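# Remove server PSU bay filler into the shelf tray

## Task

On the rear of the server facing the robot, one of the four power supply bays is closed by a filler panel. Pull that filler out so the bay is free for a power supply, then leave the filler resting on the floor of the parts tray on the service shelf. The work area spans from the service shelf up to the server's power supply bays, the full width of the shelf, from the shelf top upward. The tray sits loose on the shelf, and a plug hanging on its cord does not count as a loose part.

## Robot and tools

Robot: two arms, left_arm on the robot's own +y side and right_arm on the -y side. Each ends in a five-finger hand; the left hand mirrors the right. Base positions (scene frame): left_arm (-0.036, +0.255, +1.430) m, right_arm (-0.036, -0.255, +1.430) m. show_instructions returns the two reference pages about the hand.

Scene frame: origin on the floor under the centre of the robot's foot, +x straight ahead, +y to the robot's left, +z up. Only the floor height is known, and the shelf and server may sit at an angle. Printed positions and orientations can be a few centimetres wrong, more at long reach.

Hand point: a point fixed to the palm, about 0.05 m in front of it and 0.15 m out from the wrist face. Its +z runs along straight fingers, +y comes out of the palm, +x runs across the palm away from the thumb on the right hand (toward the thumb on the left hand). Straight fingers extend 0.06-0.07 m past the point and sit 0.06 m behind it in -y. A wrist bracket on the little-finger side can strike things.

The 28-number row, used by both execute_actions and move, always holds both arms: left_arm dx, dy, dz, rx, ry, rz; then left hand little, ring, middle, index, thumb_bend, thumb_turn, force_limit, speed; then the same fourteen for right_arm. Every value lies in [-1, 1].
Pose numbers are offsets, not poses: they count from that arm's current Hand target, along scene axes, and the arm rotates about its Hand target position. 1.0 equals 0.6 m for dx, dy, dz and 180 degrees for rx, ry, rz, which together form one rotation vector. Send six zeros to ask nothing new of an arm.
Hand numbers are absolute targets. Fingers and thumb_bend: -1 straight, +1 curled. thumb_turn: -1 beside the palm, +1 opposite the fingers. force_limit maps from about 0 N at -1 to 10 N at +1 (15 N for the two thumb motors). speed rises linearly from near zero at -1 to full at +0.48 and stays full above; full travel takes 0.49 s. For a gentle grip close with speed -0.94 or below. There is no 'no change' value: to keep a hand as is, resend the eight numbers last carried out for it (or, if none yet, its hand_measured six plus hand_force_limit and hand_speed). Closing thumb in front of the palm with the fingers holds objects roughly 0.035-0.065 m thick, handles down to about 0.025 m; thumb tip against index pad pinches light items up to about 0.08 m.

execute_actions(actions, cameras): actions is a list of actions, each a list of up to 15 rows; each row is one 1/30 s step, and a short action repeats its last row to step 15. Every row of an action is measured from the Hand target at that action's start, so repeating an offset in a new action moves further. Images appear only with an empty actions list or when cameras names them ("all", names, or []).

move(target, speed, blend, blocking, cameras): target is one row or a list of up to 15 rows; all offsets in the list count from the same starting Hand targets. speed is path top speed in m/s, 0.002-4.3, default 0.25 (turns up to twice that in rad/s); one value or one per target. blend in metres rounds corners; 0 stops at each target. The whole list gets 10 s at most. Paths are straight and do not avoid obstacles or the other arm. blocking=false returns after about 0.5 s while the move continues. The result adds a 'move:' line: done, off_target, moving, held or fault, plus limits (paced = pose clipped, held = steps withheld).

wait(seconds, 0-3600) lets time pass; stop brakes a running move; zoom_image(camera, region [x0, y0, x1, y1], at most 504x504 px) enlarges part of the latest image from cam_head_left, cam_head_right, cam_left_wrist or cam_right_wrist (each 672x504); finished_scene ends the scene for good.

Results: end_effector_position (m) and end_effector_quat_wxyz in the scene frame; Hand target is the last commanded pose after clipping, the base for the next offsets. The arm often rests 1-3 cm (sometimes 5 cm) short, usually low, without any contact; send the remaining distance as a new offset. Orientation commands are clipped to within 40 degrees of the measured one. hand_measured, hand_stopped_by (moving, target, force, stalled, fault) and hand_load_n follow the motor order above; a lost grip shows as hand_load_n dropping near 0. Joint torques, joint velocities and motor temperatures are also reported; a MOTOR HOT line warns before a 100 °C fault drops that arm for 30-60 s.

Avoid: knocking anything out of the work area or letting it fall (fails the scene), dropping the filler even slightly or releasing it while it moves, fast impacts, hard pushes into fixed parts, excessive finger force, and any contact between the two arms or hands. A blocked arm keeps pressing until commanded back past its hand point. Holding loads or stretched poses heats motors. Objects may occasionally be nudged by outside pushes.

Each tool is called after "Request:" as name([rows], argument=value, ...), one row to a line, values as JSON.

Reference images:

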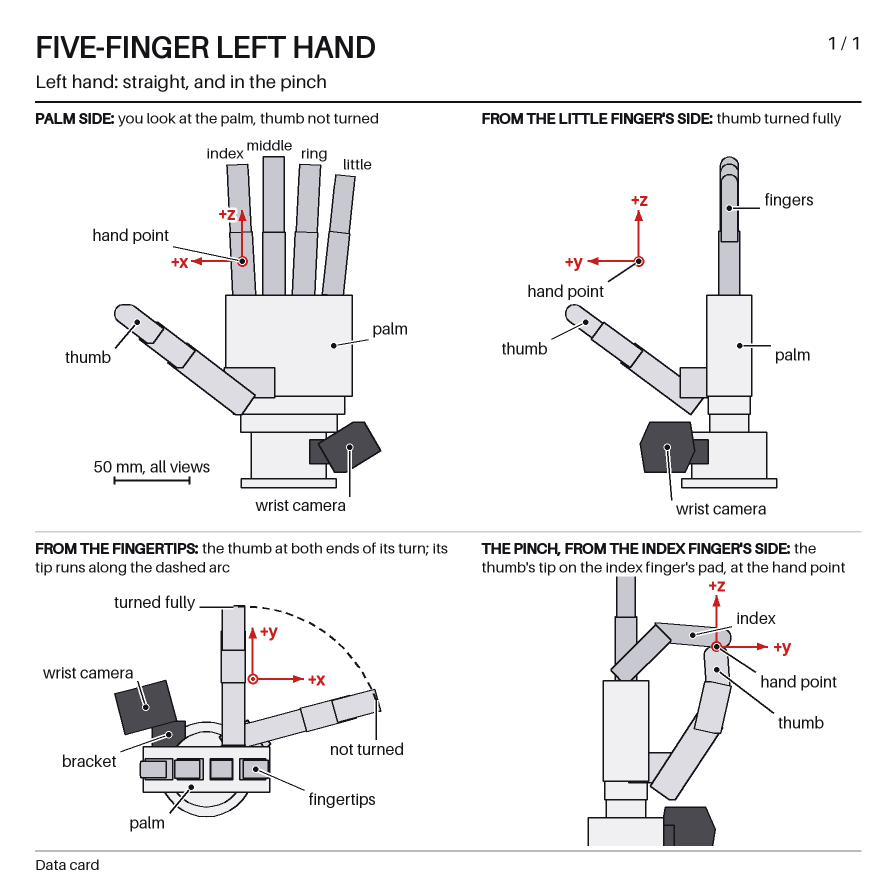

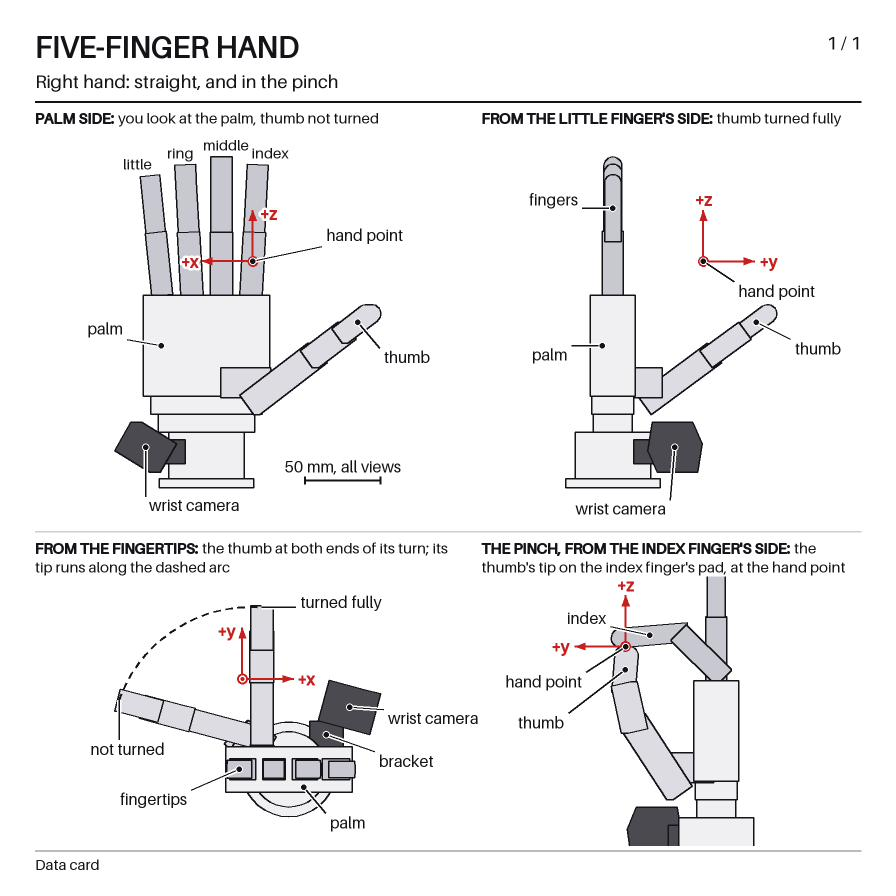

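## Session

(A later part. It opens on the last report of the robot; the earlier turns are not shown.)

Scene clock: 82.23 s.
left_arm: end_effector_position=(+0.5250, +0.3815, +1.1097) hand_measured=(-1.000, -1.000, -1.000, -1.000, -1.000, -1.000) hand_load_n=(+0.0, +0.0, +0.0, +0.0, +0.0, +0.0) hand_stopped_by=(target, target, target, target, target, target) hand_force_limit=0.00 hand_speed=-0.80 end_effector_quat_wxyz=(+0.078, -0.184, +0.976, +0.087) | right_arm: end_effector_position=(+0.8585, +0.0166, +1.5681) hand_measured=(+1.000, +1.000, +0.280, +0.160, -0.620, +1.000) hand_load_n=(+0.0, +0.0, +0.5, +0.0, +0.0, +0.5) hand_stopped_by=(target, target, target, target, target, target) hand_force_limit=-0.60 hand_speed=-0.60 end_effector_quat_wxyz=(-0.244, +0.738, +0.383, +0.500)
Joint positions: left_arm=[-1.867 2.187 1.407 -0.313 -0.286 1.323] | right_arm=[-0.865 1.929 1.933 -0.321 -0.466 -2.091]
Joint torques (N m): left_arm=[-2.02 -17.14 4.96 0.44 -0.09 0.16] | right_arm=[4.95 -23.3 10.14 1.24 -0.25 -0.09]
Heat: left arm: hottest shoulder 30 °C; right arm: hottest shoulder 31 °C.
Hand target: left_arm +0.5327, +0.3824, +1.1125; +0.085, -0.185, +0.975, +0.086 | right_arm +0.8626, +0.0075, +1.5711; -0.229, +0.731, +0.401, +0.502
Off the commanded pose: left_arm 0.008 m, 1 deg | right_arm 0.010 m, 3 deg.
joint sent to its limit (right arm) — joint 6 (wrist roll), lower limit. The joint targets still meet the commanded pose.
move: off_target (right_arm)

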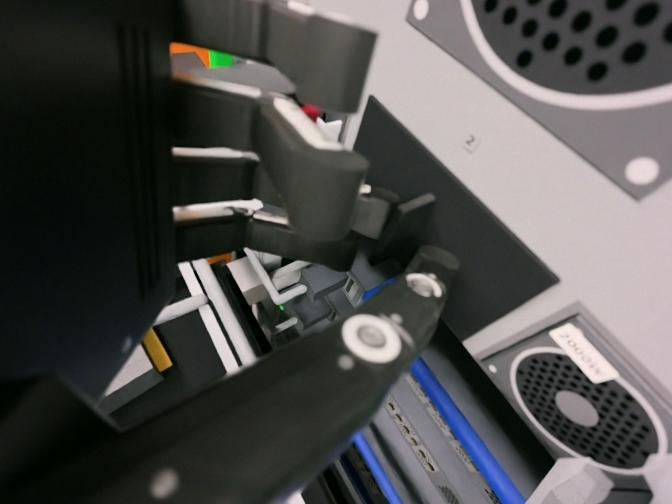

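Request:
move(target=[0,0,0,0,0,0,-1,-1,-1,-1,-1,-1,0,-0.8,0.009,0.003,0.006,0,0,0,1,1,0.28,0.16,-0.58,1,-0.6,-0.6], speed=0.05, cameras=["cam_right_wrist"])

Request:
zoom_image(camera="cam_right_wrist", region=[340, 160, 480, 265])

Scene clock: 83.17 s.
left_arm: end_effector_position=(+0.5250, +0.3815, +1.1097) hand_measured=(-1.000, -1.000, -1.000, -1.000, -1.000, -1.000) hand_load_n=(+0.0, +0.0, +0.0, +0.0, +0.0, +0.0) hand_stopped_by=(target, target, target, target, target, target) hand_force_limit=0.00 hand_speed=-0.80 end_effector_quat_wxyz=(+0.078, -0.184, +0.976, +0.087) | right_arm: end_effector_position=(+0.8583, +0.0166, +1.5677) hand_measured=(+1.000, +1.000, +0.280, +0.160, -0.580, +1.000) hand_load_n=(+0.0, +0.0, +0.5, +0.0, +0.0, +0.0) hand_stopped_by=(target, target, target, target, target, target) hand_force_limit=-0.60 hand_speed=-0.60 end_effector_quat_wxyz=(-0.244, +0.738, +0.383, +0.499)
Joint positions: left_arm=[-1.867 2.187 1.407 -0.313 -0.286 1.323] | right_arm=[-0.865 1.929 1.933 -0.322 -0.466 -2.091]
Joint torques (N m): left_arm=[-2.02 -17.08 4.94 0.46 -0.07 0.15] | right_arm=[5.25 -22.36 12.66 0.61 -0.24 -0.08]
Heat: left arm: hottest shoulder 30 °C; right arm: hottest shoulder 31 °C.
Hand target: left_arm +0.5327, +0.3824, +1.1125; +0.085, -0.185, +0.975, +0.086 | right_arm +0.8680, +0.0093, +1.5748; -0.229, +0.731, +0.401, +0.502
Off the commanded pose: left_arm 0.008 m, 1 deg | right_arm 0.014 m, 3 deg.
joint sent to its limit (right arm) — joint 6 (wrist roll), lower limit. The joint targets still meet the commanded pose.
move: off_target (right_arm)

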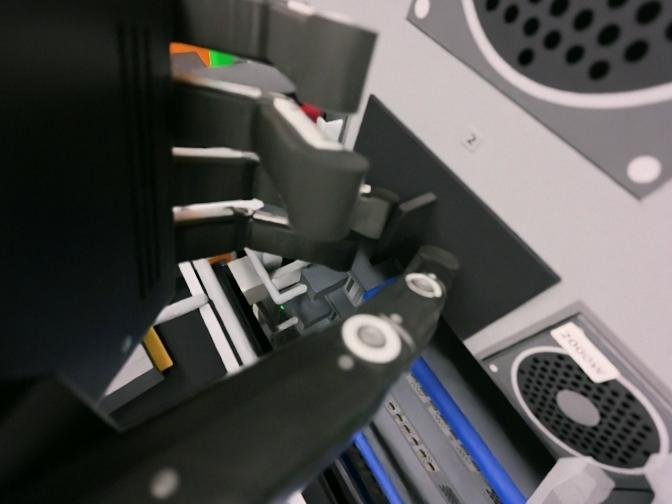

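Scaled by 3.600 from the camera's image (finer frame: 960x720).

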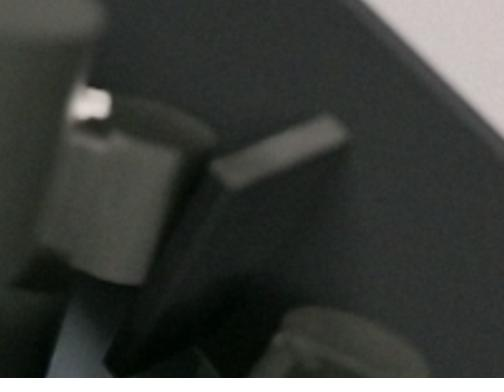

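Request:
move(target=[0,0,0,0,0,0,-1,-1,-1,-1,-1,-1,0,-0.8,0.016,0.003,0.0,0,0,0,1,1,0.28,0.16,-0.58,1,-0.6,-0.6], speed=0.05, cameras=["cam_right_wrist"])

Request:
zoom_image(camera="cam_right_wrist", region=[340, 160, 480, 265])

Scene clock: 84.27 s.
left_arm: end_effector_position=(+0.5250, +0.3815, +1.1097) hand_measured=(-1.000, -1.000, -1.000, -1.000, -1.000, -1.000) hand_load_n=(+0.0, +0.0, +0.0, +0.0, +0.0, +0.0) hand_stopped_by=(target, target, target, target, target, target) hand_force_limit=0.00 hand_speed=-0.80 end_effector_quat_wxyz=(+0.078, -0.184, +0.976, +0.087) | right_arm: end_effector_position=(+0.8560, +0.0197, +1.5506) hand_measured=(+1.000, +1.000, +0.280, +0.160, -0.580, +1.000) hand_load_n=(+0.0, +0.0, +0.0, +0.5, +0.0, +0.0) hand_stopped_by=(target, target, target, target, target, target) hand_force_limit=-0.60 hand_speed=-0.60 end_effector_quat_wxyz=(-0.248, +0.746, +0.384, +0.485)
Joint positions: left_arm=[-1.867 2.187 1.407 -0.313 -0.286 1.323] | right_arm=[-0.865 1.948 1.939 -0.341 -0.465 -2.091]
Joint torques (N m): left_arm=[-2.02 -17.08 4.97 0.46 -0.09 0.15] | right_arm=[5.13 -22.36 15.72 0.68 -0.26 -0.1]
Heat: left arm: hottest shoulder 30 °C; right arm: hottest shoulder 31 °C.
Hand target: left_arm +0.5327, +0.3824, +1.1125; +0.085, -0.185, +0.975, +0.086 | right_arm +0.8776, +0.0114, +1.5748; -0.229, +0.731, +0.401, +0.502
Off the commanded pose: left_arm 0.008 m, 1 deg | right_arm 0.034 m, 4 deg.
joint sent to its limit (right arm) — joint 6 (wrist roll), lower limit. The joint targets still meet the commanded pose.
move: off_target (right_arm)

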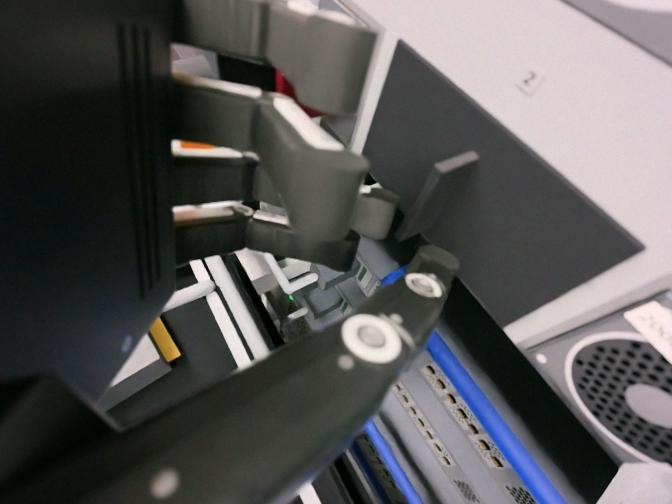

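Scaled by 3.600 from the camera's image (finer frame: 960x720).

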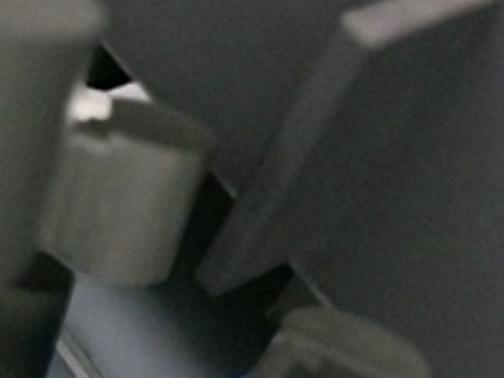

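Request:
move(target=[0,0,0,0,0,0,-1,-1,-1,-1,-1,-1,0,-0.8,-0.03,0.0,0.095,0,0,0,1,1,0.28,0.16,-0.58,1,-0.6,-0.6], speed=0.05, cameras=[])

Request:
move(target=[0,0,0,0,0,0,-1,-1,-1,-1,-1,-1,0,-0.8,0.015,0.0,0.02,0,0,0,1,1,0.28,0.16,-0.58,1,-0.6,-0.6], speed=0.05, cameras=[])

Scene clock: 86.70 s.
left_arm: end_effector_position=(+0.5250, +0.3815, +1.1097) hand_measured=(-1.000, -1.000, -1.000, -1.000, -1.000, -1.000) hand_load_n=(+0.0, +0.0, +0.0, +0.0, +0.0, +0.0) hand_stopped_by=(target, target, target, target, target, target) hand_force_limit=0.00 hand_speed=-0.80 end_effector_quat_wxyz=(+0.078, -0.184, +0.976, +0.087) | right_arm: end_effector_position=(+0.8452, +0.0095, +1.5714) hand_measured=(+1.000, +1.000, +0.280, +0.160, -0.580, +1.000) hand_load_n=(+0.0, +0.0, +0.0, +0.0, +0.0, +0.0) hand_stopped_by=(target, target, target, target, target, target) hand_force_limit=-0.60 hand_speed=-0.60 end_effector_quat_wxyz=(-0.243, +0.758, +0.383, +0.469)
Joint positions: left_arm=[-1.867 2.187 1.407 -0.313 -0.286 1.323] | right_arm=[-0.862 1.901 1.939 -0.423 -0.44 -2.091]
Joint torques (N m): left_arm=[-2.02 -17.2 4.94 0.44 -0.08 0.16] | right_arm=[6.65 -25.35 15.28 0.73 -0.3 -0.08]
Heat: left arm: hottest shoulder 30 °C; right arm: hottest shoulder 31 °C.
Hand target: left_arm +0.5327, +0.3824, +1.1125; +0.085, -0.185, +0.975, +0.086 | right_arm +0.8597, +0.0114, +1.6317; -0.229, +0.731, +0.401, +0.502
Off the commanded pose: left_arm 0.008 m, 1 deg | right_arm 0.062 m, 5 deg.
joint sent to its limit (right arm) — joint 6 (wrist roll), lower limit. The joint targets are off in position, not in orientation.
move: off_target (right_arm)

Scene clock: 87.60 s.
left_arm: end_effector_position=(+0.5250, +0.3815, +1.1097) hand_measured=(-1.000, -1.000, -1.000, -1.000, -1.000, -1.000) hand_load_n=(+0.0, +0.0, +0.0, +0.0, +0.0, +0.0) hand_stopped_by=(target, target, target, target, target, target) hand_force_limit=0.00 hand_speed=-0.80 end_effector_quat_wxyz=(+0.078, -0.184, +0.976, +0.087) | right_arm: end_effector_position=(+0.8543, +0.0069, +1.6000) hand_measured=(+1.000, +1.000, +0.280, +0.160, -0.580, +1.000) hand_load_n=(+0.0, +0.0, +0.0, +0.0, +0.0, +0.5) hand_stopped_by=(target, target, target, target, target, target) hand_force_limit=-0.60 hand_speed=-0.60 end_effector_quat_wxyz=(-0.241, +0.754, +0.383, +0.477)
Joint positions: left_arm=[-1.867 2.187 1.407 -0.313 -0.286 1.323] | right_arm=[-0.86 1.901 2.006 -0.472 -0.44 -2.091]
Joint torques (N m): left_arm=[-2.08 -17.08 4.96 0.44 -0.08 0.15] | right_arm=[6.59 -23.53 15.92 0.72 -0.26 -0.08]
Heat: left arm: hottest shoulder 30 °C; right arm: hottest shoulder 31 °C.
Hand target: left_arm +0.5327, +0.3824, +1.1125; +0.085, -0.185, +0.975, +0.086 | right_arm +0.8687, +0.0112, +1.6437; -0.229, +0.731, +0.401, +0.502
Off the commanded pose: left_arm 0.008 m, 1 deg | right_arm 0.046 m, 5 deg.
joint sent to its limit (right arm) — joint 6 (wrist roll), lower limit. The joint targets still meet the commanded pose.
move: off_target (right_arm)

Request:
move(target=[0,0,0,0,0,0,-1,-1,-1,-1,-1,-1,0,-0.8,-0.004,0.03,0.0,0,0,0,1,1,0.28,0.14,-0.6,1,-0.6,-0.6], speed=0.05, cameras=[])

Scene clock: 88.70 s.
left_arm: end_effector_position=(+0.5250, +0.3815, +1.1097) hand_measured=(-1.000, -1.000, -1.000, -1.000, -1.000, -1.000) hand_load_n=(+0.0, +0.0, +0.0, +0.0, +0.0, +0.0) hand_stopped_by=(target, target, target, target, target, target) hand_force_limit=0.00 hand_speed=-0.80 end_effector_quat_wxyz=(+0.078, -0.184, +0.976, +0.087) | right_arm: end_effector_position=(+0.8517, +0.0252, +1.6144) hand_measured=(+1.000, +1.000, +0.280, +0.140, -0.600, +1.000) hand_load_n=(+0.0, +0.0, +0.0, +0.0, +0.0, +0.5) hand_stopped_by=(target, target, target, target, target, target) hand_force_limit=-0.60 hand_speed=-0.60 end_effector_quat_wxyz=(-0.239, +0.748, +0.387, +0.483)
Joint positions: left_arm=[-1.867 2.187 1.407 -0.313 -0.286 1.323] | right_arm=[-0.83 1.901 2.024 -0.474 -0.417 -2.091]
Joint torques (N m): left_arm=[-1.9 -17.14 4.96 0.44 -0.08 0.15] | right_arm=[6.36 -21.77 15.95 0.5 -0.25 -0.07]
Heat: left arm: hottest shoulder 30 °C; right arm: hottest shoulder 31 °C.
Hand target: left_arm +0.5327, +0.3824, +1.1125; +0.085, -0.185, +0.975, +0.086 | right_arm +0.8661, +0.0295, +1.6436; -0.229, +0.731, +0.401, +0.502
Off the commanded pose: left_arm 0.008 m, 1 deg | right_arm 0.033 m, 3 deg.
joint sent to its limit (right arm) — joint 6 (wrist roll), lower limit. The joint targets still meet the commanded pose.
move: off_target (right_arm)

Request:
move(target=[0,0,0,0,0,0,-1,-1,-1,-1,-1,-1,0,-0.8,0.0,-0.033,-0.05,0,0,0,1,1,0.28,0.14,-0.6,1,-0.6,-0.6], speed=0.05, cameras=["cam_right_wrist"])

Scene clock: 90.00 s.
left_arm: end_effector_position=(+0.5250, +0.3815, +1.1097) hand_measured=(-1.000, -1.000, -1.000, -1.000, -1.000, -1.000) hand_load_n=(+0.0, +0.0, +0.0, +0.0, +0.0, +0.0) hand_stopped_by=(target, target, target, target, target, target) hand_force_limit=0.00 hand_speed=-0.80 end_effector_quat_wxyz=(+0.078, -0.184, +0.976, +0.087) | right_arm: end_effector_position=(+0.8634, +0.0109, +1.6210) hand_measured=(+1.000, +1.000, +0.280, +0.140, -0.600, +1.000) hand_load_n=(+0.0, +0.0, +0.0, +0.0, +0.0, +0.5) hand_stopped_by=(target, target, target, target, target, target) hand_force_limit=-0.60 hand_speed=-0.60 end_effector_quat_wxyz=(-0.239, +0.738, +0.383, +0.502)
Joint positions: left_arm=[-1.867 2.187 1.407 -0.313 -0.286 1.323] | right_arm=[-0.856 1.901 2.024 -0.431 -0.449 -2.091]
Joint torques (N m): left_arm=[-1.96 -17.14 4.98 0.44 -0.08 0.15] | right_arm=[5.3 -22.36 9.89 1.47 -0.4 -0.07]
Heat: left arm: hottest shoulder 30 °C; right arm: hottest shoulder 31 °C.
Hand target: left_arm +0.5327, +0.3824, +1.1125; +0.085, -0.185, +0.975, +0.086 | right_arm +0.8661, +0.0096, +1.6135; -0.229, +0.731, +0.401, +0.502
Off the commanded pose: left_arm 0.008 m, 1 deg | right_arm 0.008 m, 2 deg.
joint sent to its limit (right arm) — joint 6 (wrist roll), lower limit. The joint targets still meet the commanded pose.
move: done

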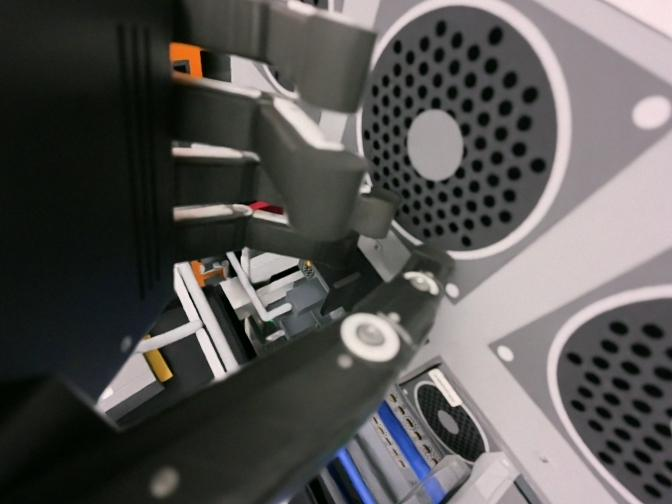

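Request:
move(target=[0,0,0,0,0,0,-1,-1,-1,-1,-1,-1,0,-0.8,-0.002,0.012,-0.04,0,0,0,1,1,0.28,0.14,-0.6,1,-0.6,-0.6], speed=0.05, cameras=[])

Scene clock: 96.17 s.
left_arm: end_effector_position=(+0.5250, +0.3815, +1.1097) hand_measured=(-1.000, -1.000, -1.000, -1.000, -1.000, -1.000) hand_load_n=(+0.0, +0.0, +0.0, +0.0, +0.0, +0.0) hand_stopped_by=(target, target, target, target, target, target) hand_force_limit=0.00 hand_speed=-0.80 end_effector_quat_wxyz=(+0.078, -0.184, +0.976, +0.087) | right_arm: end_effector_position=(+0.8631, +0.0156, +1.6010) hand_measured=(+1.000, +1.000, +0.280, +0.140, -0.600, +1.000) hand_load_n=(+0.0, +0.0, +0.0, +0.0, -0.5, +0.0) hand_stopped_by=(target, target, target, target, target, target) hand_force_limit=-0.60 hand_speed=-0.60 end_effector_quat_wxyz=(-0.238, +0.736, +0.383, +0.505)
Joint positions: left_arm=[-1.867 2.187 1.407 -0.313 -0.286 1.323] | right_arm=[-0.856 1.914 1.987 -0.377 -0.449 -2.091]
Joint torques (N m): left_arm=[-1.96 -17.14 5 0.46 -0.09 0.15] | right_arm=[5.83 -21.36 9.78 1.54 -0.31 -0.09]
Heat: left arm: hottest shoulder 30 °C; right arm: hottest shoulder 31 °C.
Hand target: left_arm +0.5327, +0.3824, +1.1125; +0.085, -0.185, +0.975, +0.086 | right_arm +0.8651, +0.0167, +1.5900; -0.229, +0.731, +0.401, +0.502
Off the commanded pose: left_arm 0.008 m, 1 deg | right_arm 0.012 m, 2 deg.
joint sent to its limit (right arm) — joint 6 (wrist roll), lower limit. The joint targets still meet the commanded pose.
move: off_target (right_arm)

Request:
move(target=[0,0,0,0,0,0,-1,-1,-1,-1,-1,-1,0,-0.8,0.002,0.004,-0.025,0,0,0,1,1,0.28,0.14,-0.6,1,-0.6,-0.6], speed=0.05, cameras=["cam_right_wrist"])

Request:
zoom_image(camera="cam_right_wrist", region=[340, 160, 480, 265])

Scene clock: 97.20 s.
left_arm: end_effector_position=(+0.5250, +0.3815, +1.1097) hand_measured=(-1.000, -1.000, -1.000, -1.000, -1.000, -1.000) hand_load_n=(+0.0, +0.0, +0.0, +0.0, +0.0, +0.0) hand_stopped_by=(target, target, target, target, target, target) hand_force_limit=0.00 hand_speed=-0.80 end_effector_quat_wxyz=(+0.078, -0.184, +0.976, +0.087) | right_arm: end_effector_position=(+0.8636, +0.0189, +1.5896) hand_measured=(+1.000, +1.000, +0.280, +0.140, -0.600, +1.000) hand_load_n=(+0.0, +0.0, +0.0, +0.5, +0.0, -0.5) hand_stopped_by=(target, target, target, target, target, target) hand_force_limit=-0.60 hand_speed=-0.60 end_effector_quat_wxyz=(-0.239, +0.735, +0.383, +0.506)
Joint positions: left_arm=[-1.867 2.187 1.407 -0.313 -0.286 1.323] | right_arm=[-0.856 1.925 1.974 -0.349 -0.45 -2.091]
Joint torques (N m): left_arm=[-2.02 -17.2 4.97 0.46 -0.09 0.16] | right_arm=[5.25 -21.54 9.83 1.51 -0.36 -0.07]
Heat: left arm: hottest shoulder 30 °C; right arm: hottest shoulder 31 °C.
Hand target: left_arm +0.5327, +0.3824, +1.1125; +0.085, -0.185, +0.975, +0.086 | right_arm +0.8662, +0.0191, +1.5748; -0.229, +0.731, +0.401, +0.502
Off the commanded pose: left_arm 0.008 m, 1 deg | right_arm 0.015 m, 2 deg.
joint sent to its limit (right arm) — joint 6 (wrist roll), lower limit. The joint targets still meet the commanded pose.
move: off_target (right_arm)

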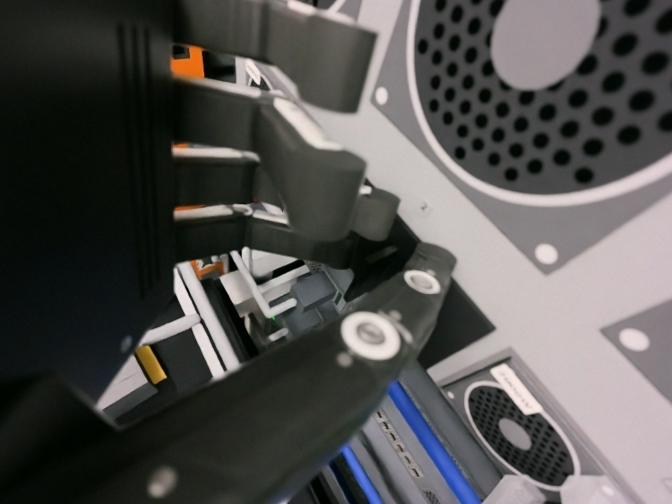

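Scaled by 3.600 from the camera's image (finer frame: 960x720).

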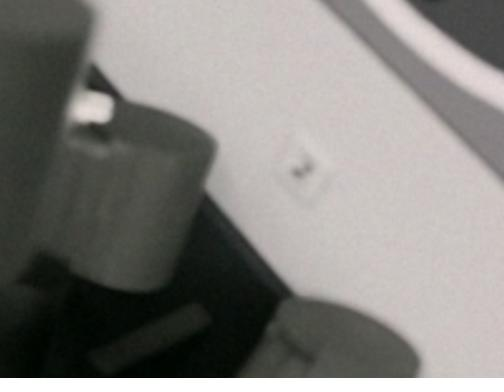

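Request:
move(target=[0,0,0,0,0,0,-1,-1,-1,-1,-1,-1,0,-0.8,0.004,-0.006,-0.022,0,0,0,1,1,0.28,0.16,-0.58,1,-0.6,-0.6], speed=0.05, cameras=["cam_right_wrist"])

Request:
zoom_image(camera="cam_right_wrist", region=[340, 160, 480, 265])

Scene clock: 98.20 s.
left_arm: end_effector_position=(+0.5250, +0.3815, +1.1097) hand_measured=(-1.000, -1.000, -1.000, -1.000, -1.000, -1.000) hand_load_n=(+0.0, +0.0, +0.5, +0.0, +0.0, +0.0) hand_stopped_by=(target, target, target, target, target, target) hand_force_limit=0.00 hand_speed=-0.80 end_effector_quat_wxyz=(+0.078, -0.184, +0.976, +0.087) | right_arm: end_effector_position=(+0.8636, +0.0203, +1.5885) hand_measured=(+1.000, +1.000, +0.280, +0.160, -0.580, +1.000) hand_load_n=(+0.0, +0.0, +0.0, +0.0, +0.0, -0.5) hand_stopped_by=(target, target, target, target, target, target) hand_force_limit=-0.60 hand_speed=-0.60 end_effector_quat_wxyz=(-0.241, +0.731, +0.384, +0.510)
Joint positions: left_arm=[-1.867 2.187 1.407 -0.313 -0.286 1.323] | right_arm=[-0.857 1.925 1.964 -0.329 -0.46 -2.091]
Joint torques (N m): left_arm=[-2.08 -17.14 4.97 0.47 -0.08 0.16] | right_arm=[4.72 -20.89 9.63 1.74 -0.32 -0.06]
Heat: left arm: hottest shoulder 30 °C; right arm: hottest shoulder 31 °C.
Hand target: left_arm +0.5327, +0.3824, +1.1125; +0.085, -0.185, +0.975, +0.086 | right_arm +0.8687, +0.0155, +1.5617; -0.229, +0.731, +0.401, +0.502
Off the commanded pose: left_arm 0.008 m, 1 deg | right_arm 0.028 m, 3 deg.
joint sent to its limit (right arm) — joint 6 (wrist roll), lower limit. The joint targets still meet the commanded pose.
move: off_target (right_arm)

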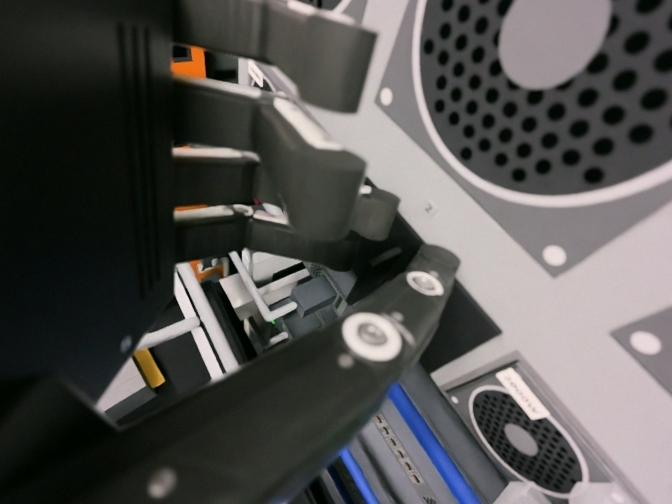

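Scaled by 3.600 from the camera's image (finer frame: 960x720).

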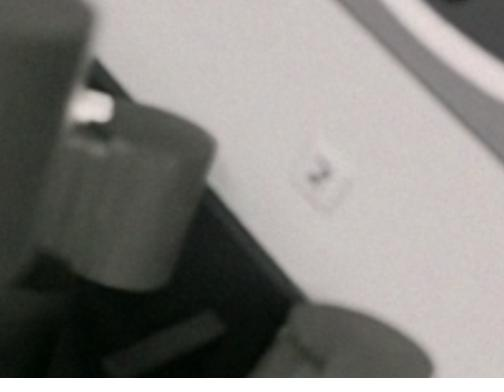

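Request:
move(target=[0,0,0,0,0,0,-1,-1,-1,-1,-1,-1,0,-0.8,0.0,-0.002,-0.014,0,0,0,1,1,0.28,0.16,-0.58,1,-0.6,-0.6], speed=0.05, cameras=["cam_right_wrist"])

Request:
zoom_image(camera="cam_right_wrist", region=[340, 160, 480, 265])

Scene clock: 99.20 s.
left_arm: end_effector_position=(+0.5250, +0.3815, +1.1097) hand_measured=(-1.000, -1.000, -1.000, -1.000, -1.000, -1.000) hand_load_n=(+0.0, +0.0, +0.0, +0.0, +0.0, +0.0) hand_stopped_by=(target, target, target, target, target, target) hand_force_limit=0.00 hand_speed=-0.80 end_effector_quat_wxyz=(+0.078, -0.184, +0.976, +0.087) | right_arm: end_effector_position=(+0.8633, +0.0213, +1.5864) hand_measured=(+1.000, +1.000, +0.280, +0.160, -0.580, +1.000) hand_load_n=(+0.0, +0.5, +0.0, +0.0, +0.0, -1.5) hand_stopped_by=(target, target, target, target, target, target) hand_force_limit=-0.60 hand_speed=-0.60 end_effector_quat_wxyz=(-0.243, +0.728, +0.384, +0.514)
Joint positions: left_arm=[-1.867 2.187 1.407 -0.313 -0.286 1.323] | right_arm=[-0.858 1.925 1.952 -0.309 -0.468 -2.091]
Joint torques (N m): left_arm=[-1.96 -17.08 4.98 0.46 -0.09 0.15] | right_arm=[4.19 -20.42 9.43 1.72 -0.2 -0.08]
Heat: left arm: hottest shoulder 30 °C; right arm: hottest shoulder 31 °C.
Hand target: left_arm +0.5327, +0.3824, +1.1125; +0.085, -0.185, +0.975, +0.086 | right_arm +0.8686, +0.0143, +1.5533; -0.229, +0.731, +0.401, +0.502
Off the commanded pose: left_arm 0.008 m, 1 deg | right_arm 0.034 m, 3 deg.
joint sent to its limit (right arm) — joint 6 (wrist roll), lower limit. The joint targets still meet the commanded pose.
move: off_target (right_arm)

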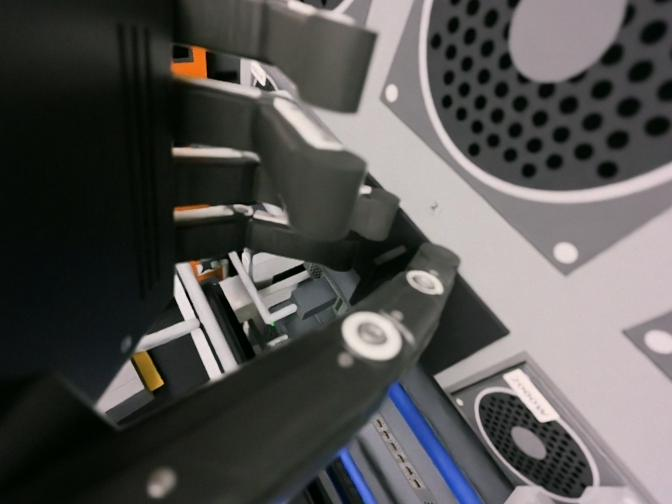

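Scaled by 3.600 from the camera's image (finer frame: 960x720).

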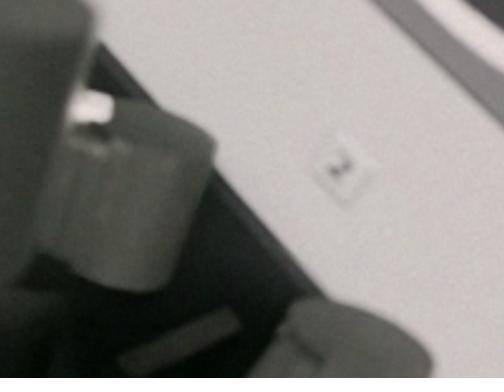

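Request:
move(target=[0,0,0,0,0,0,-1,-1,-1,-1,-1,-1,0,-0.8,-0.007,-0.002,0.012,0,0,0,1,1,0.28,0.16,-0.55,1,-0.6,-0.6], speed=0.05, cameras=[])

Scene clock: 100.10 s.
left_arm: end_effector_position=(+0.5250, +0.3815, +1.1097) hand_measured=(-1.000, -1.000, -1.000, -1.000, -1.000, -1.000) hand_load_n=(+0.0, +0.0, +0.0, +0.0, +0.0, +0.0) hand_stopped_by=(target, target, target, target, target, target) hand_force_limit=0.00 hand_speed=-0.80 end_effector_quat_wxyz=(+0.078, -0.184, +0.976, +0.087) | right_arm: end_effector_position=(+0.8620, +0.0174, +1.5743) hand_measured=(+1.000, +1.000, +0.280, +0.160, -0.550, +1.000) hand_load_n=(+0.0, +0.0, +0.0, +0.0, +0.0, +0.0) hand_stopped_by=(target, target, target, target, target, target) hand_force_limit=-0.60 hand_speed=-0.60 end_effector_quat_wxyz=(-0.241, +0.734, +0.383, +0.507)
Joint positions: left_arm=[-1.867 2.187 1.407 -0.313 -0.286 1.323] | right_arm=[-0.864 1.929 1.94 -0.308 -0.465 -2.091]
Joint torques (N m): left_arm=[-2.08 -17.14 4.96 0.46 -0.08 0.15] | right_arm=[4.89 -22.07 9.74 1.42 -0.21 -0.08]
Heat: left arm: hottest shoulder 30 °C; right arm: hottest shoulder 31 °C.
Hand target: left_arm +0.5327, +0.3824, +1.1125; +0.085, -0.185, +0.975, +0.086 | right_arm +0.8645, +0.0130, +1.5603; -0.229, +0.731, +0.401, +0.502
Off the commanded pose: left_arm 0.008 m, 1 deg | right_arm 0.015 m, 3 deg.
joint sent to its limit (right arm) — joint 6 (wrist roll), lower limit. The joint targets still meet the commanded pose.
move: off_target (right_arm)

Request:
execute_actions(actions=[], cameras=["cam_right_wrist","cam_head_left","cam_head_right"])

Request:
zoom_image(camera="cam_right_wrist", region=[340, 160, 480, 265])

Request:
zoom_image(camera="cam_head_left", region=[370, 60, 440, 120])

Scene clock: 103.60 s.
left_arm: end_effector_position=(+0.5250, +0.3815, +1.1097) hand_measured=(-1.000, -1.000, -1.000, -1.000, -1.000, -1.000) hand_load_n=(+0.0, +0.0, +0.0, +0.0, +0.0, +0.0) hand_stopped_by=(target, target, target, target, target, target) hand_force_limit=0.00 hand_speed=-0.80 end_effector_quat_wxyz=(+0.078, -0.184, +0.976, +0.087) | right_arm: end_effector_position=(+0.8620, +0.0174, +1.5743) hand_measured=(+1.000, +1.000, +0.280, +0.160, -0.550, +1.000) hand_load_n=(+0.0, +0.0, +0.0, +0.0, +0.0, +0.0) hand_stopped_by=(target, target, target, target, target, target) hand_force_limit=-0.60 hand_speed=-0.60 end_effector_quat_wxyz=(-0.241, +0.734, +0.383, +0.507)
Joint positions: left_arm=[-1.867 2.187 1.407 -0.313 -0.286 1.323] | right_arm=[-0.864 1.929 1.94 -0.308 -0.465 -2.091]
Joint velocities: within noise
Joint torques (N m): left_arm=[-2.08 -17.08 4.97 0.46 -0.09 0.15] | right_arm=[5.01 -21.89 9.63 1.47 -0.2 -0.07]
Motor temperatures (°C): left_arm=[22 30 26 23 22 23] | right_arm=[25 31 27 24 25 21]
Heat: left arm: hottest shoulder 30 °C; right arm: hottest shoulder 31 °C.
Hand target: left_arm +0.5327, +0.3824, +1.1125; +0.085, -0.185, +0.975, +0.086 | right_arm +0.8645, +0.0130, +1.5603; -0.229, +0.731, +0.401, +0.502
Off the commanded pose: left_arm 0.008 m, 1 deg | right_arm 0.015 m, 3 deg.
Images, in order (width x height): cam_head_left 672x504, cam_head_right 672x504, cam_right_wrist 672x504.

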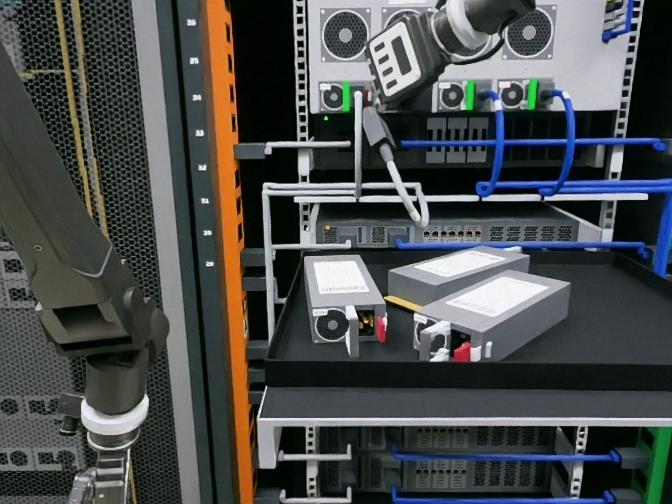

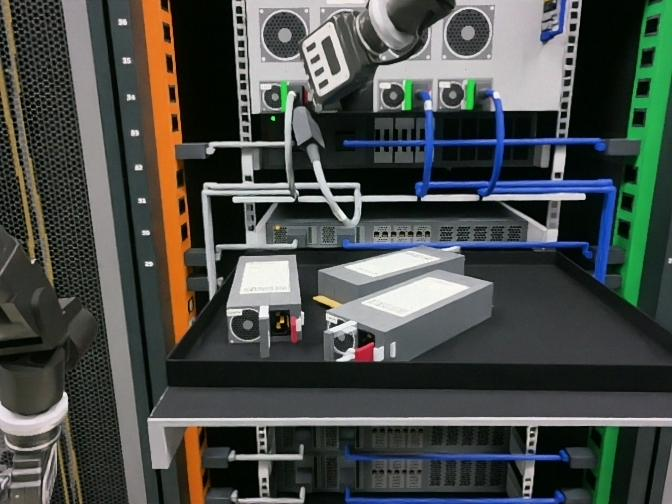

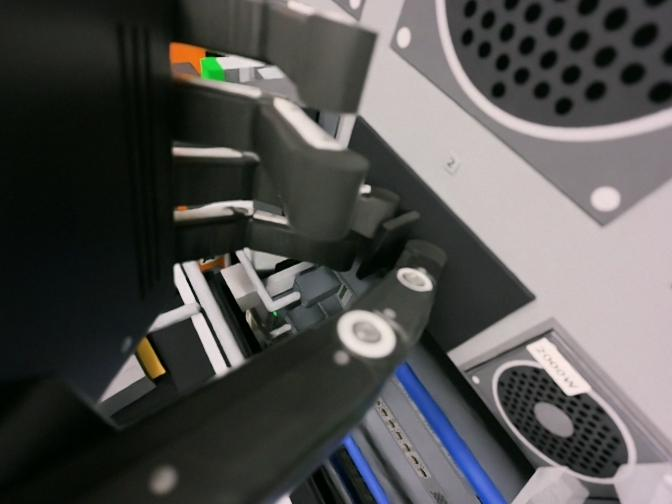

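Scaled by 3.600 from the camera's image (finer frame: 960x720).

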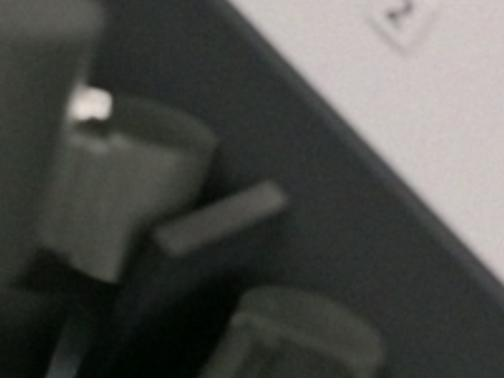

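Scaled by 7.200 from the camera's image (finer frame: 960x720).

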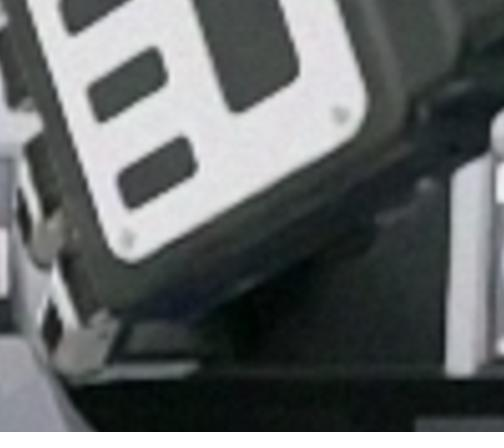

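Request:
move(target=[0,0,0,0,0,0,-1,-1,-1,-1,-1,-1,0,-0.8,0,0,0,0,0,0,1,1,0.55,0.16,-0.15,1,-0.4,-0.93], speed=0.05, cameras=["cam_right_wrist"])

Request:
zoom_image(camera="cam_right_wrist", region=[340, 160, 480, 265])

Scene clock: 105.10 s.
left_arm: end_effector_position=(+0.5250, +0.3815, +1.1097) hand_measured=(-1.000, -1.000, -1.000, -1.000, -1.000, -1.000) hand_load_n=(+0.0, +0.0, +0.0, +0.0, +0.0, +0.0) hand_stopped_by=(target, target, target, target, target, target) hand_force_limit=0.00 hand_speed=-0.80 end_effector_quat_wxyz=(+0.078, -0.184, +0.976, +0.087) | right_arm: end_effector_position=(+0.8607, +0.0210, +1.5722) hand_measured=(+1.000, +1.000, +0.390, +0.160, -0.462, +1.000) hand_load_n=(+0.0, +0.0, +3.5, +0.0, +4.5, +1.0) hand_stopped_by=(target, target, force, target, force, target) hand_force_limit=-0.40 hand_speed=-0.93 end_effector_quat_wxyz=(-0.245, +0.733, +0.384, +0.506)
Joint positions: left_arm=[-1.867 2.187 1.407 -0.313 -0.286 1.323] | right_arm=[-0.861 1.933 1.94 -0.308 -0.469 -2.091]
Joint torques (N m): left_arm=[-2.02 -17.14 5 0.46 -0.08 0.15] | right_arm=[4.6 -22.18 9.62 1.31 -0.03 -0.06]
Heat: left arm: hottest shoulder 30 °C; right arm: hottest shoulder 31 °C.
Hand target: left_arm +0.5327, +0.3824, +1.1125; +0.085, -0.185, +0.975, +0.086 | right_arm +0.8644, +0.0132, +1.5603; -0.229, +0.731, +0.401, +0.502
Off the commanded pose: left_arm 0.008 m, 1 deg | right_arm 0.015 m, 3 deg.
joint sent to its limit (right arm) — joint 6 (wrist roll), lower limit. The joint targets still meet the commanded pose.
move: done

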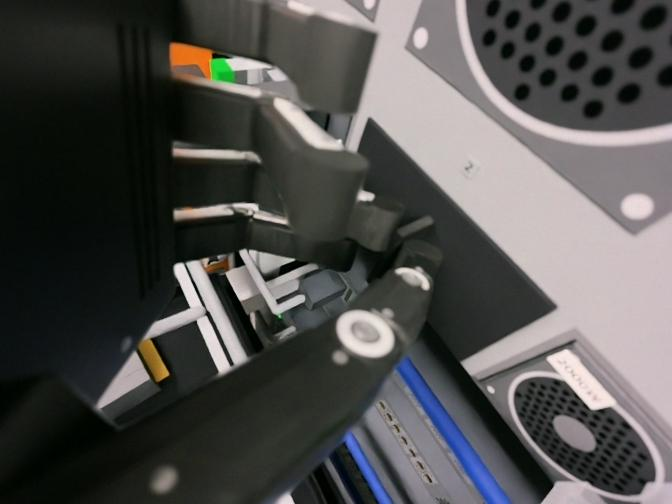

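Scaled by 3.600 from the camera's image (finer frame: 960x720).

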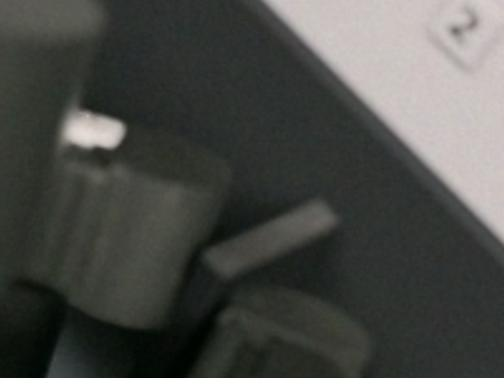

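Request:
move(target=[0,0,0,0,0,0,-1,-1,-1,-1,-1,-1,0,-0.8,0,0,0,0,0,0,1,1,0.28,0.16,-0.55,1,-0.4,-0.8], speed=0.05, cameras=[])

Request:
move(target=[0,0,0,0,0,0,-1,-1,-1,-1,-1,-1,0,-0.8,0.008,-0.008,-0.003,0,0,0,1,1,0.28,0.16,-0.55,1,-0.4,-0.8], speed=0.05, cameras=["cam_right_wrist"])

Request:
zoom_image(camera="cam_right_wrist", region=[340, 160, 480, 265])

Scene clock: 106.77 s.
left_arm: end_effector_position=(+0.5250, +0.3815, +1.1097) hand_measured=(-1.000, -1.000, -1.000, -1.000, -1.000, -1.000) hand_load_n=(+0.0, -0.5, +0.0, +0.0, +0.0, +0.0) hand_stopped_by=(target, target, target, target, target, target) hand_force_limit=0.00 hand_speed=-0.80 end_effector_quat_wxyz=(+0.078, -0.184, +0.976, +0.087) | right_arm: end_effector_position=(+0.8618, +0.0182, +1.5714) hand_measured=(+1.000, +1.000, +0.280, +0.160, -0.550, +1.000) hand_load_n=(+0.0, +0.0, +0.0, +0.0, +0.0, +0.0) hand_stopped_by=(target, target, target, target, target, target) hand_force_limit=-0.40 hand_speed=-0.80 end_effector_quat_wxyz=(-0.242, +0.734, +0.383, +0.506)
Joint positions: left_arm=[-1.867 2.187 1.407 -0.313 -0.286 1.323] | right_arm=[-0.864 1.933 1.94 -0.308 -0.464 -2.091]
Joint torques (N m): left_arm=[-1.96 -17.14 4.97 0.47 -0.09 0.15] | right_arm=[4.89 -22.42 9.62 1.39 -0.24 -0.08]
Heat: left arm: hottest shoulder 30 °C; right arm: hottest shoulder 31 °C.
Hand target: left_arm +0.5327, +0.3824, +1.1125; +0.085, -0.185, +0.975, +0.086 | right_arm +0.8644, +0.0132, +1.5603; -0.229, +0.731, +0.401, +0.502
Off the commanded pose: left_arm 0.008 m, 1 deg | right_arm 0.012 m, 3 deg.
joint sent to its limit (right arm) — joint 6 (wrist roll), lower limit. The joint targets still meet the commanded pose.
move: done

Scene clock: 107.43 s.
left_arm: end_effector_position=(+0.5250, +0.3815, +1.1097) hand_measured=(-1.000, -1.000, -1.000, -1.000, -1.000, -1.000) hand_load_n=(+0.0, +0.0, +0.0, +0.0, +0.0, +0.0) hand_stopped_by=(target, target, target, target, target, target) hand_force_limit=0.00 hand_speed=-0.80 end_effector_quat_wxyz=(+0.078, -0.184, +0.976, +0.087) | right_arm: end_effector_position=(+0.8620, +0.0174, +1.5710) hand_measured=(+1.000, +1.000, +0.280, +0.160, -0.550, +1.000) hand_load_n=(+0.0, +0.0, +0.0, +0.0, +0.0, +0.0) hand_stopped_by=(target, target, target, target, target, target) hand_force_limit=-0.40 hand_speed=-0.80 end_effector_quat_wxyz=(-0.244, +0.734, +0.383, +0.506)
Joint positions: left_arm=[-1.867 2.187 1.407 -0.313 -0.286 1.323] | right_arm=[-0.866 1.933 1.94 -0.308 -0.471 -2.091]
Joint torques (N m): left_arm=[-1.96 -17.14 4.97 0.44 -0.08 0.15] | right_arm=[4.66 -21.54 10.78 1.21 -0.3 -0.08]
Heat: left arm: hottest shoulder 30 °C; right arm: hottest shoulder 31 °C.
Hand target: left_arm +0.5327, +0.3824, +1.1125; +0.085, -0.185, +0.975, +0.086 | right_arm +0.8692, +0.0084, +1.5584; -0.229, +0.731, +0.401, +0.502
Off the commanded pose: left_arm 0.008 m, 1 deg | right_arm 0.017 m, 3 deg.
joint sent to its limit (right arm) — joint 6 (wrist roll), lower limit. The joint targets are off in orientation, not in position.
move: off_target (right_arm)

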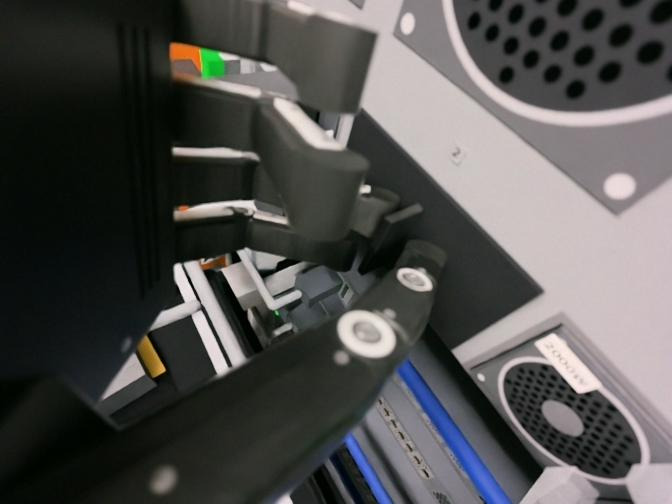

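Scaled by 3.600 from the camera's image (finer frame: 960x720).

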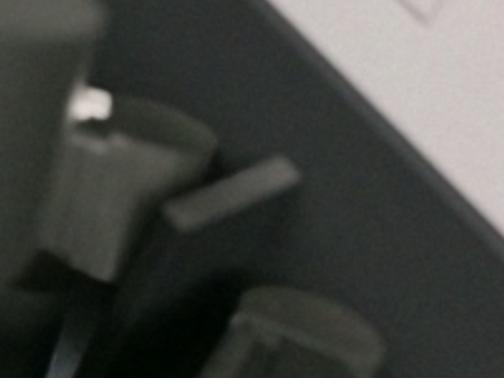

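Request:
move(target=[0,0,0,0,0,0,-1,-1,-1,-1,-1,-1,0,-0.8,0,0,0,0,0,0,1,1,0.28,0.16,-0.25,1,-0.6,-0.93], speed=0.05, cameras=["cam_right_wrist"])

Request:
zoom_image(camera="cam_right_wrist", region=[340, 160, 480, 265])

Scene clock: 109.80 s.
left_arm: end_effector_position=(+0.5250, +0.3815, +1.1097) hand_measured=(-1.000, -1.000, -1.000, -1.000, -1.000, -1.000) hand_load_n=(+0.0, +0.0, +0.0, +0.0, +0.0, +0.0) hand_stopped_by=(target, target, target, target, target, target) hand_force_limit=0.00 hand_speed=-0.80 end_effector_quat_wxyz=(+0.078, -0.184, +0.976, +0.087) | right_arm: end_effector_position=(+0.8621, +0.0168, +1.5708) hand_measured=(+1.000, +1.000, +0.280, +0.160, -0.366, +1.000) hand_load_n=(+0.0, +0.0, +1.5, +0.0, +3.0, +1.0) hand_stopped_by=(target, target, target, target, force, target) hand_force_limit=-0.60 hand_speed=-0.93 end_effector_quat_wxyz=(-0.244, +0.734, +0.383, +0.506)
Joint positions: left_arm=[-1.867 2.187 1.407 -0.313 -0.286 1.323] | right_arm=[-0.867 1.933 1.94 -0.308 -0.471 -2.091]
Joint torques (N m): left_arm=[-2.02 -17.14 4.96 0.46 -0.09 0.16] | right_arm=[4.54 -21.54 10.86 1.31 -0.28 -0.09]
Heat: left arm: hottest shoulder 30 °C; right arm: hottest shoulder 31 °C.
Hand target: left_arm +0.5327, +0.3824, +1.1125; +0.085, -0.185, +0.975, +0.086 | right_arm +0.8692, +0.0084, +1.5584; -0.229, +0.731, +0.401, +0.502
Off the commanded pose: left_arm 0.008 m, 1 deg | right_arm 0.017 m, 3 deg.
joint sent to its limit (right arm) — joint 6 (wrist roll), lower limit. The joint targets are off in orientation, not in position.
move: done

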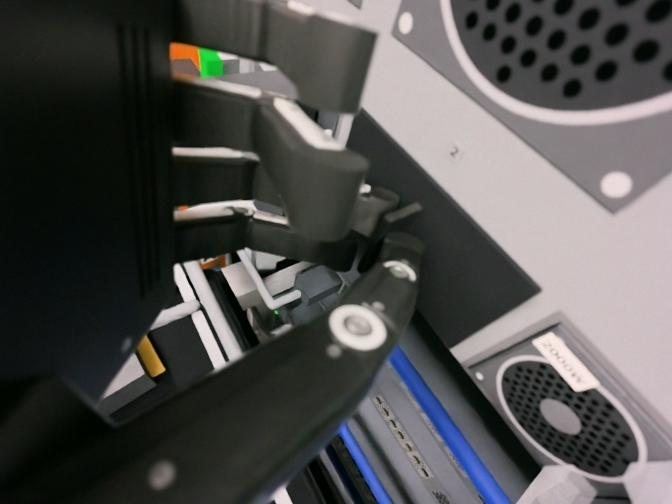

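Scaled by 3.600 from the camera's image (finer frame: 960x720).

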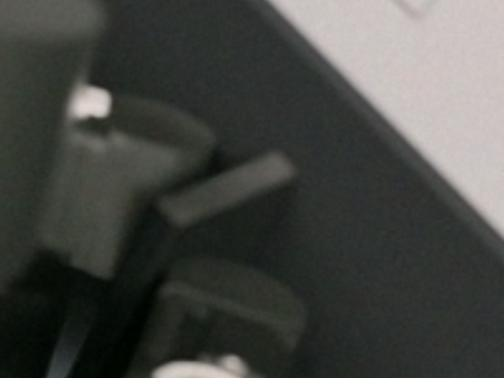

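Request:
move(target=[0,0,0,0,0,0,-1,-1,-1,-1,-1,-1,0,-0.8,0,0,0,0,0,0,1,1,0.5,0.16,-0.1,1,0.1,-0.95], speed=0.05, cameras=["cam_right_wrist"])

Request:
zoom_image(camera="cam_right_wrist", region=[340, 160, 480, 265])

Scene clock: 112.40 s.
left_arm: end_effector_position=(+0.5250, +0.3815, +1.1097) hand_measured=(-1.000, -1.000, -1.000, -1.000, -1.000, -1.000) hand_load_n=(+0.0, +0.0, +0.0, +0.0, +0.0, +0.0) hand_stopped_by=(target, target, target, target, target, target) hand_force_limit=0.00 hand_speed=-0.80 end_effector_quat_wxyz=(+0.078, -0.184, +0.976, +0.087) | right_arm: end_effector_position=(+0.8622, +0.0165, +1.5708) hand_measured=(+1.000, +1.000, +0.296, +0.160, -0.328, +1.000) hand_load_n=(+0.0, +0.0, +6.5, +0.0, +8.0, +2.0) hand_stopped_by=(target, target, force, target, force, target) hand_force_limit=0.10 hand_speed=-0.95 end_effector_quat_wxyz=(-0.243, +0.734, +0.383, +0.506)
Joint positions: left_arm=[-1.867 2.187 1.407 -0.313 -0.286 1.323] | right_arm=[-0.867 1.933 1.94 -0.308 -0.471 -2.091]
Joint torques (N m): left_arm=[-2.02 -17.08 4.97 0.46 -0.08 0.16] | right_arm=[4.42 -21.6 10.85 1.25 -0.27 -0.08]
Heat: left arm: hottest shoulder 30 °C; right arm: hottest shoulder 31 °C.
Hand target: left_arm +0.5327, +0.3824, +1.1125; +0.085, -0.185, +0.975, +0.086 | right_arm +0.8693, +0.0082, +1.5584; -0.229, +0.731, +0.401, +0.502
Off the commanded pose: left_arm 0.008 m, 1 deg | right_arm 0.016 m, 3 deg.
joint sent to its limit (right arm) — joint 6 (wrist roll), lower limit. The joint targets are off in orientation, not in position.
move: done

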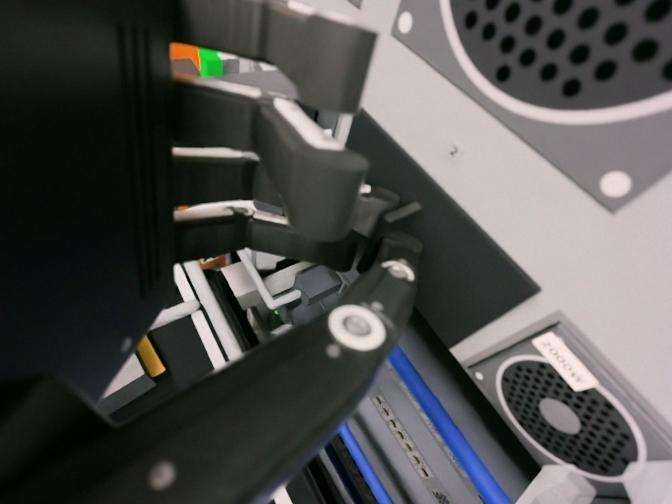

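Scaled by 3.600 from the camera's image (finer frame: 960x720).

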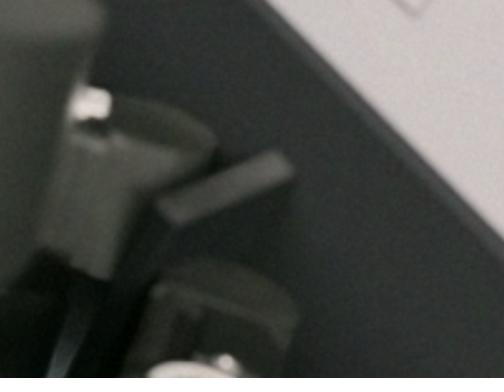

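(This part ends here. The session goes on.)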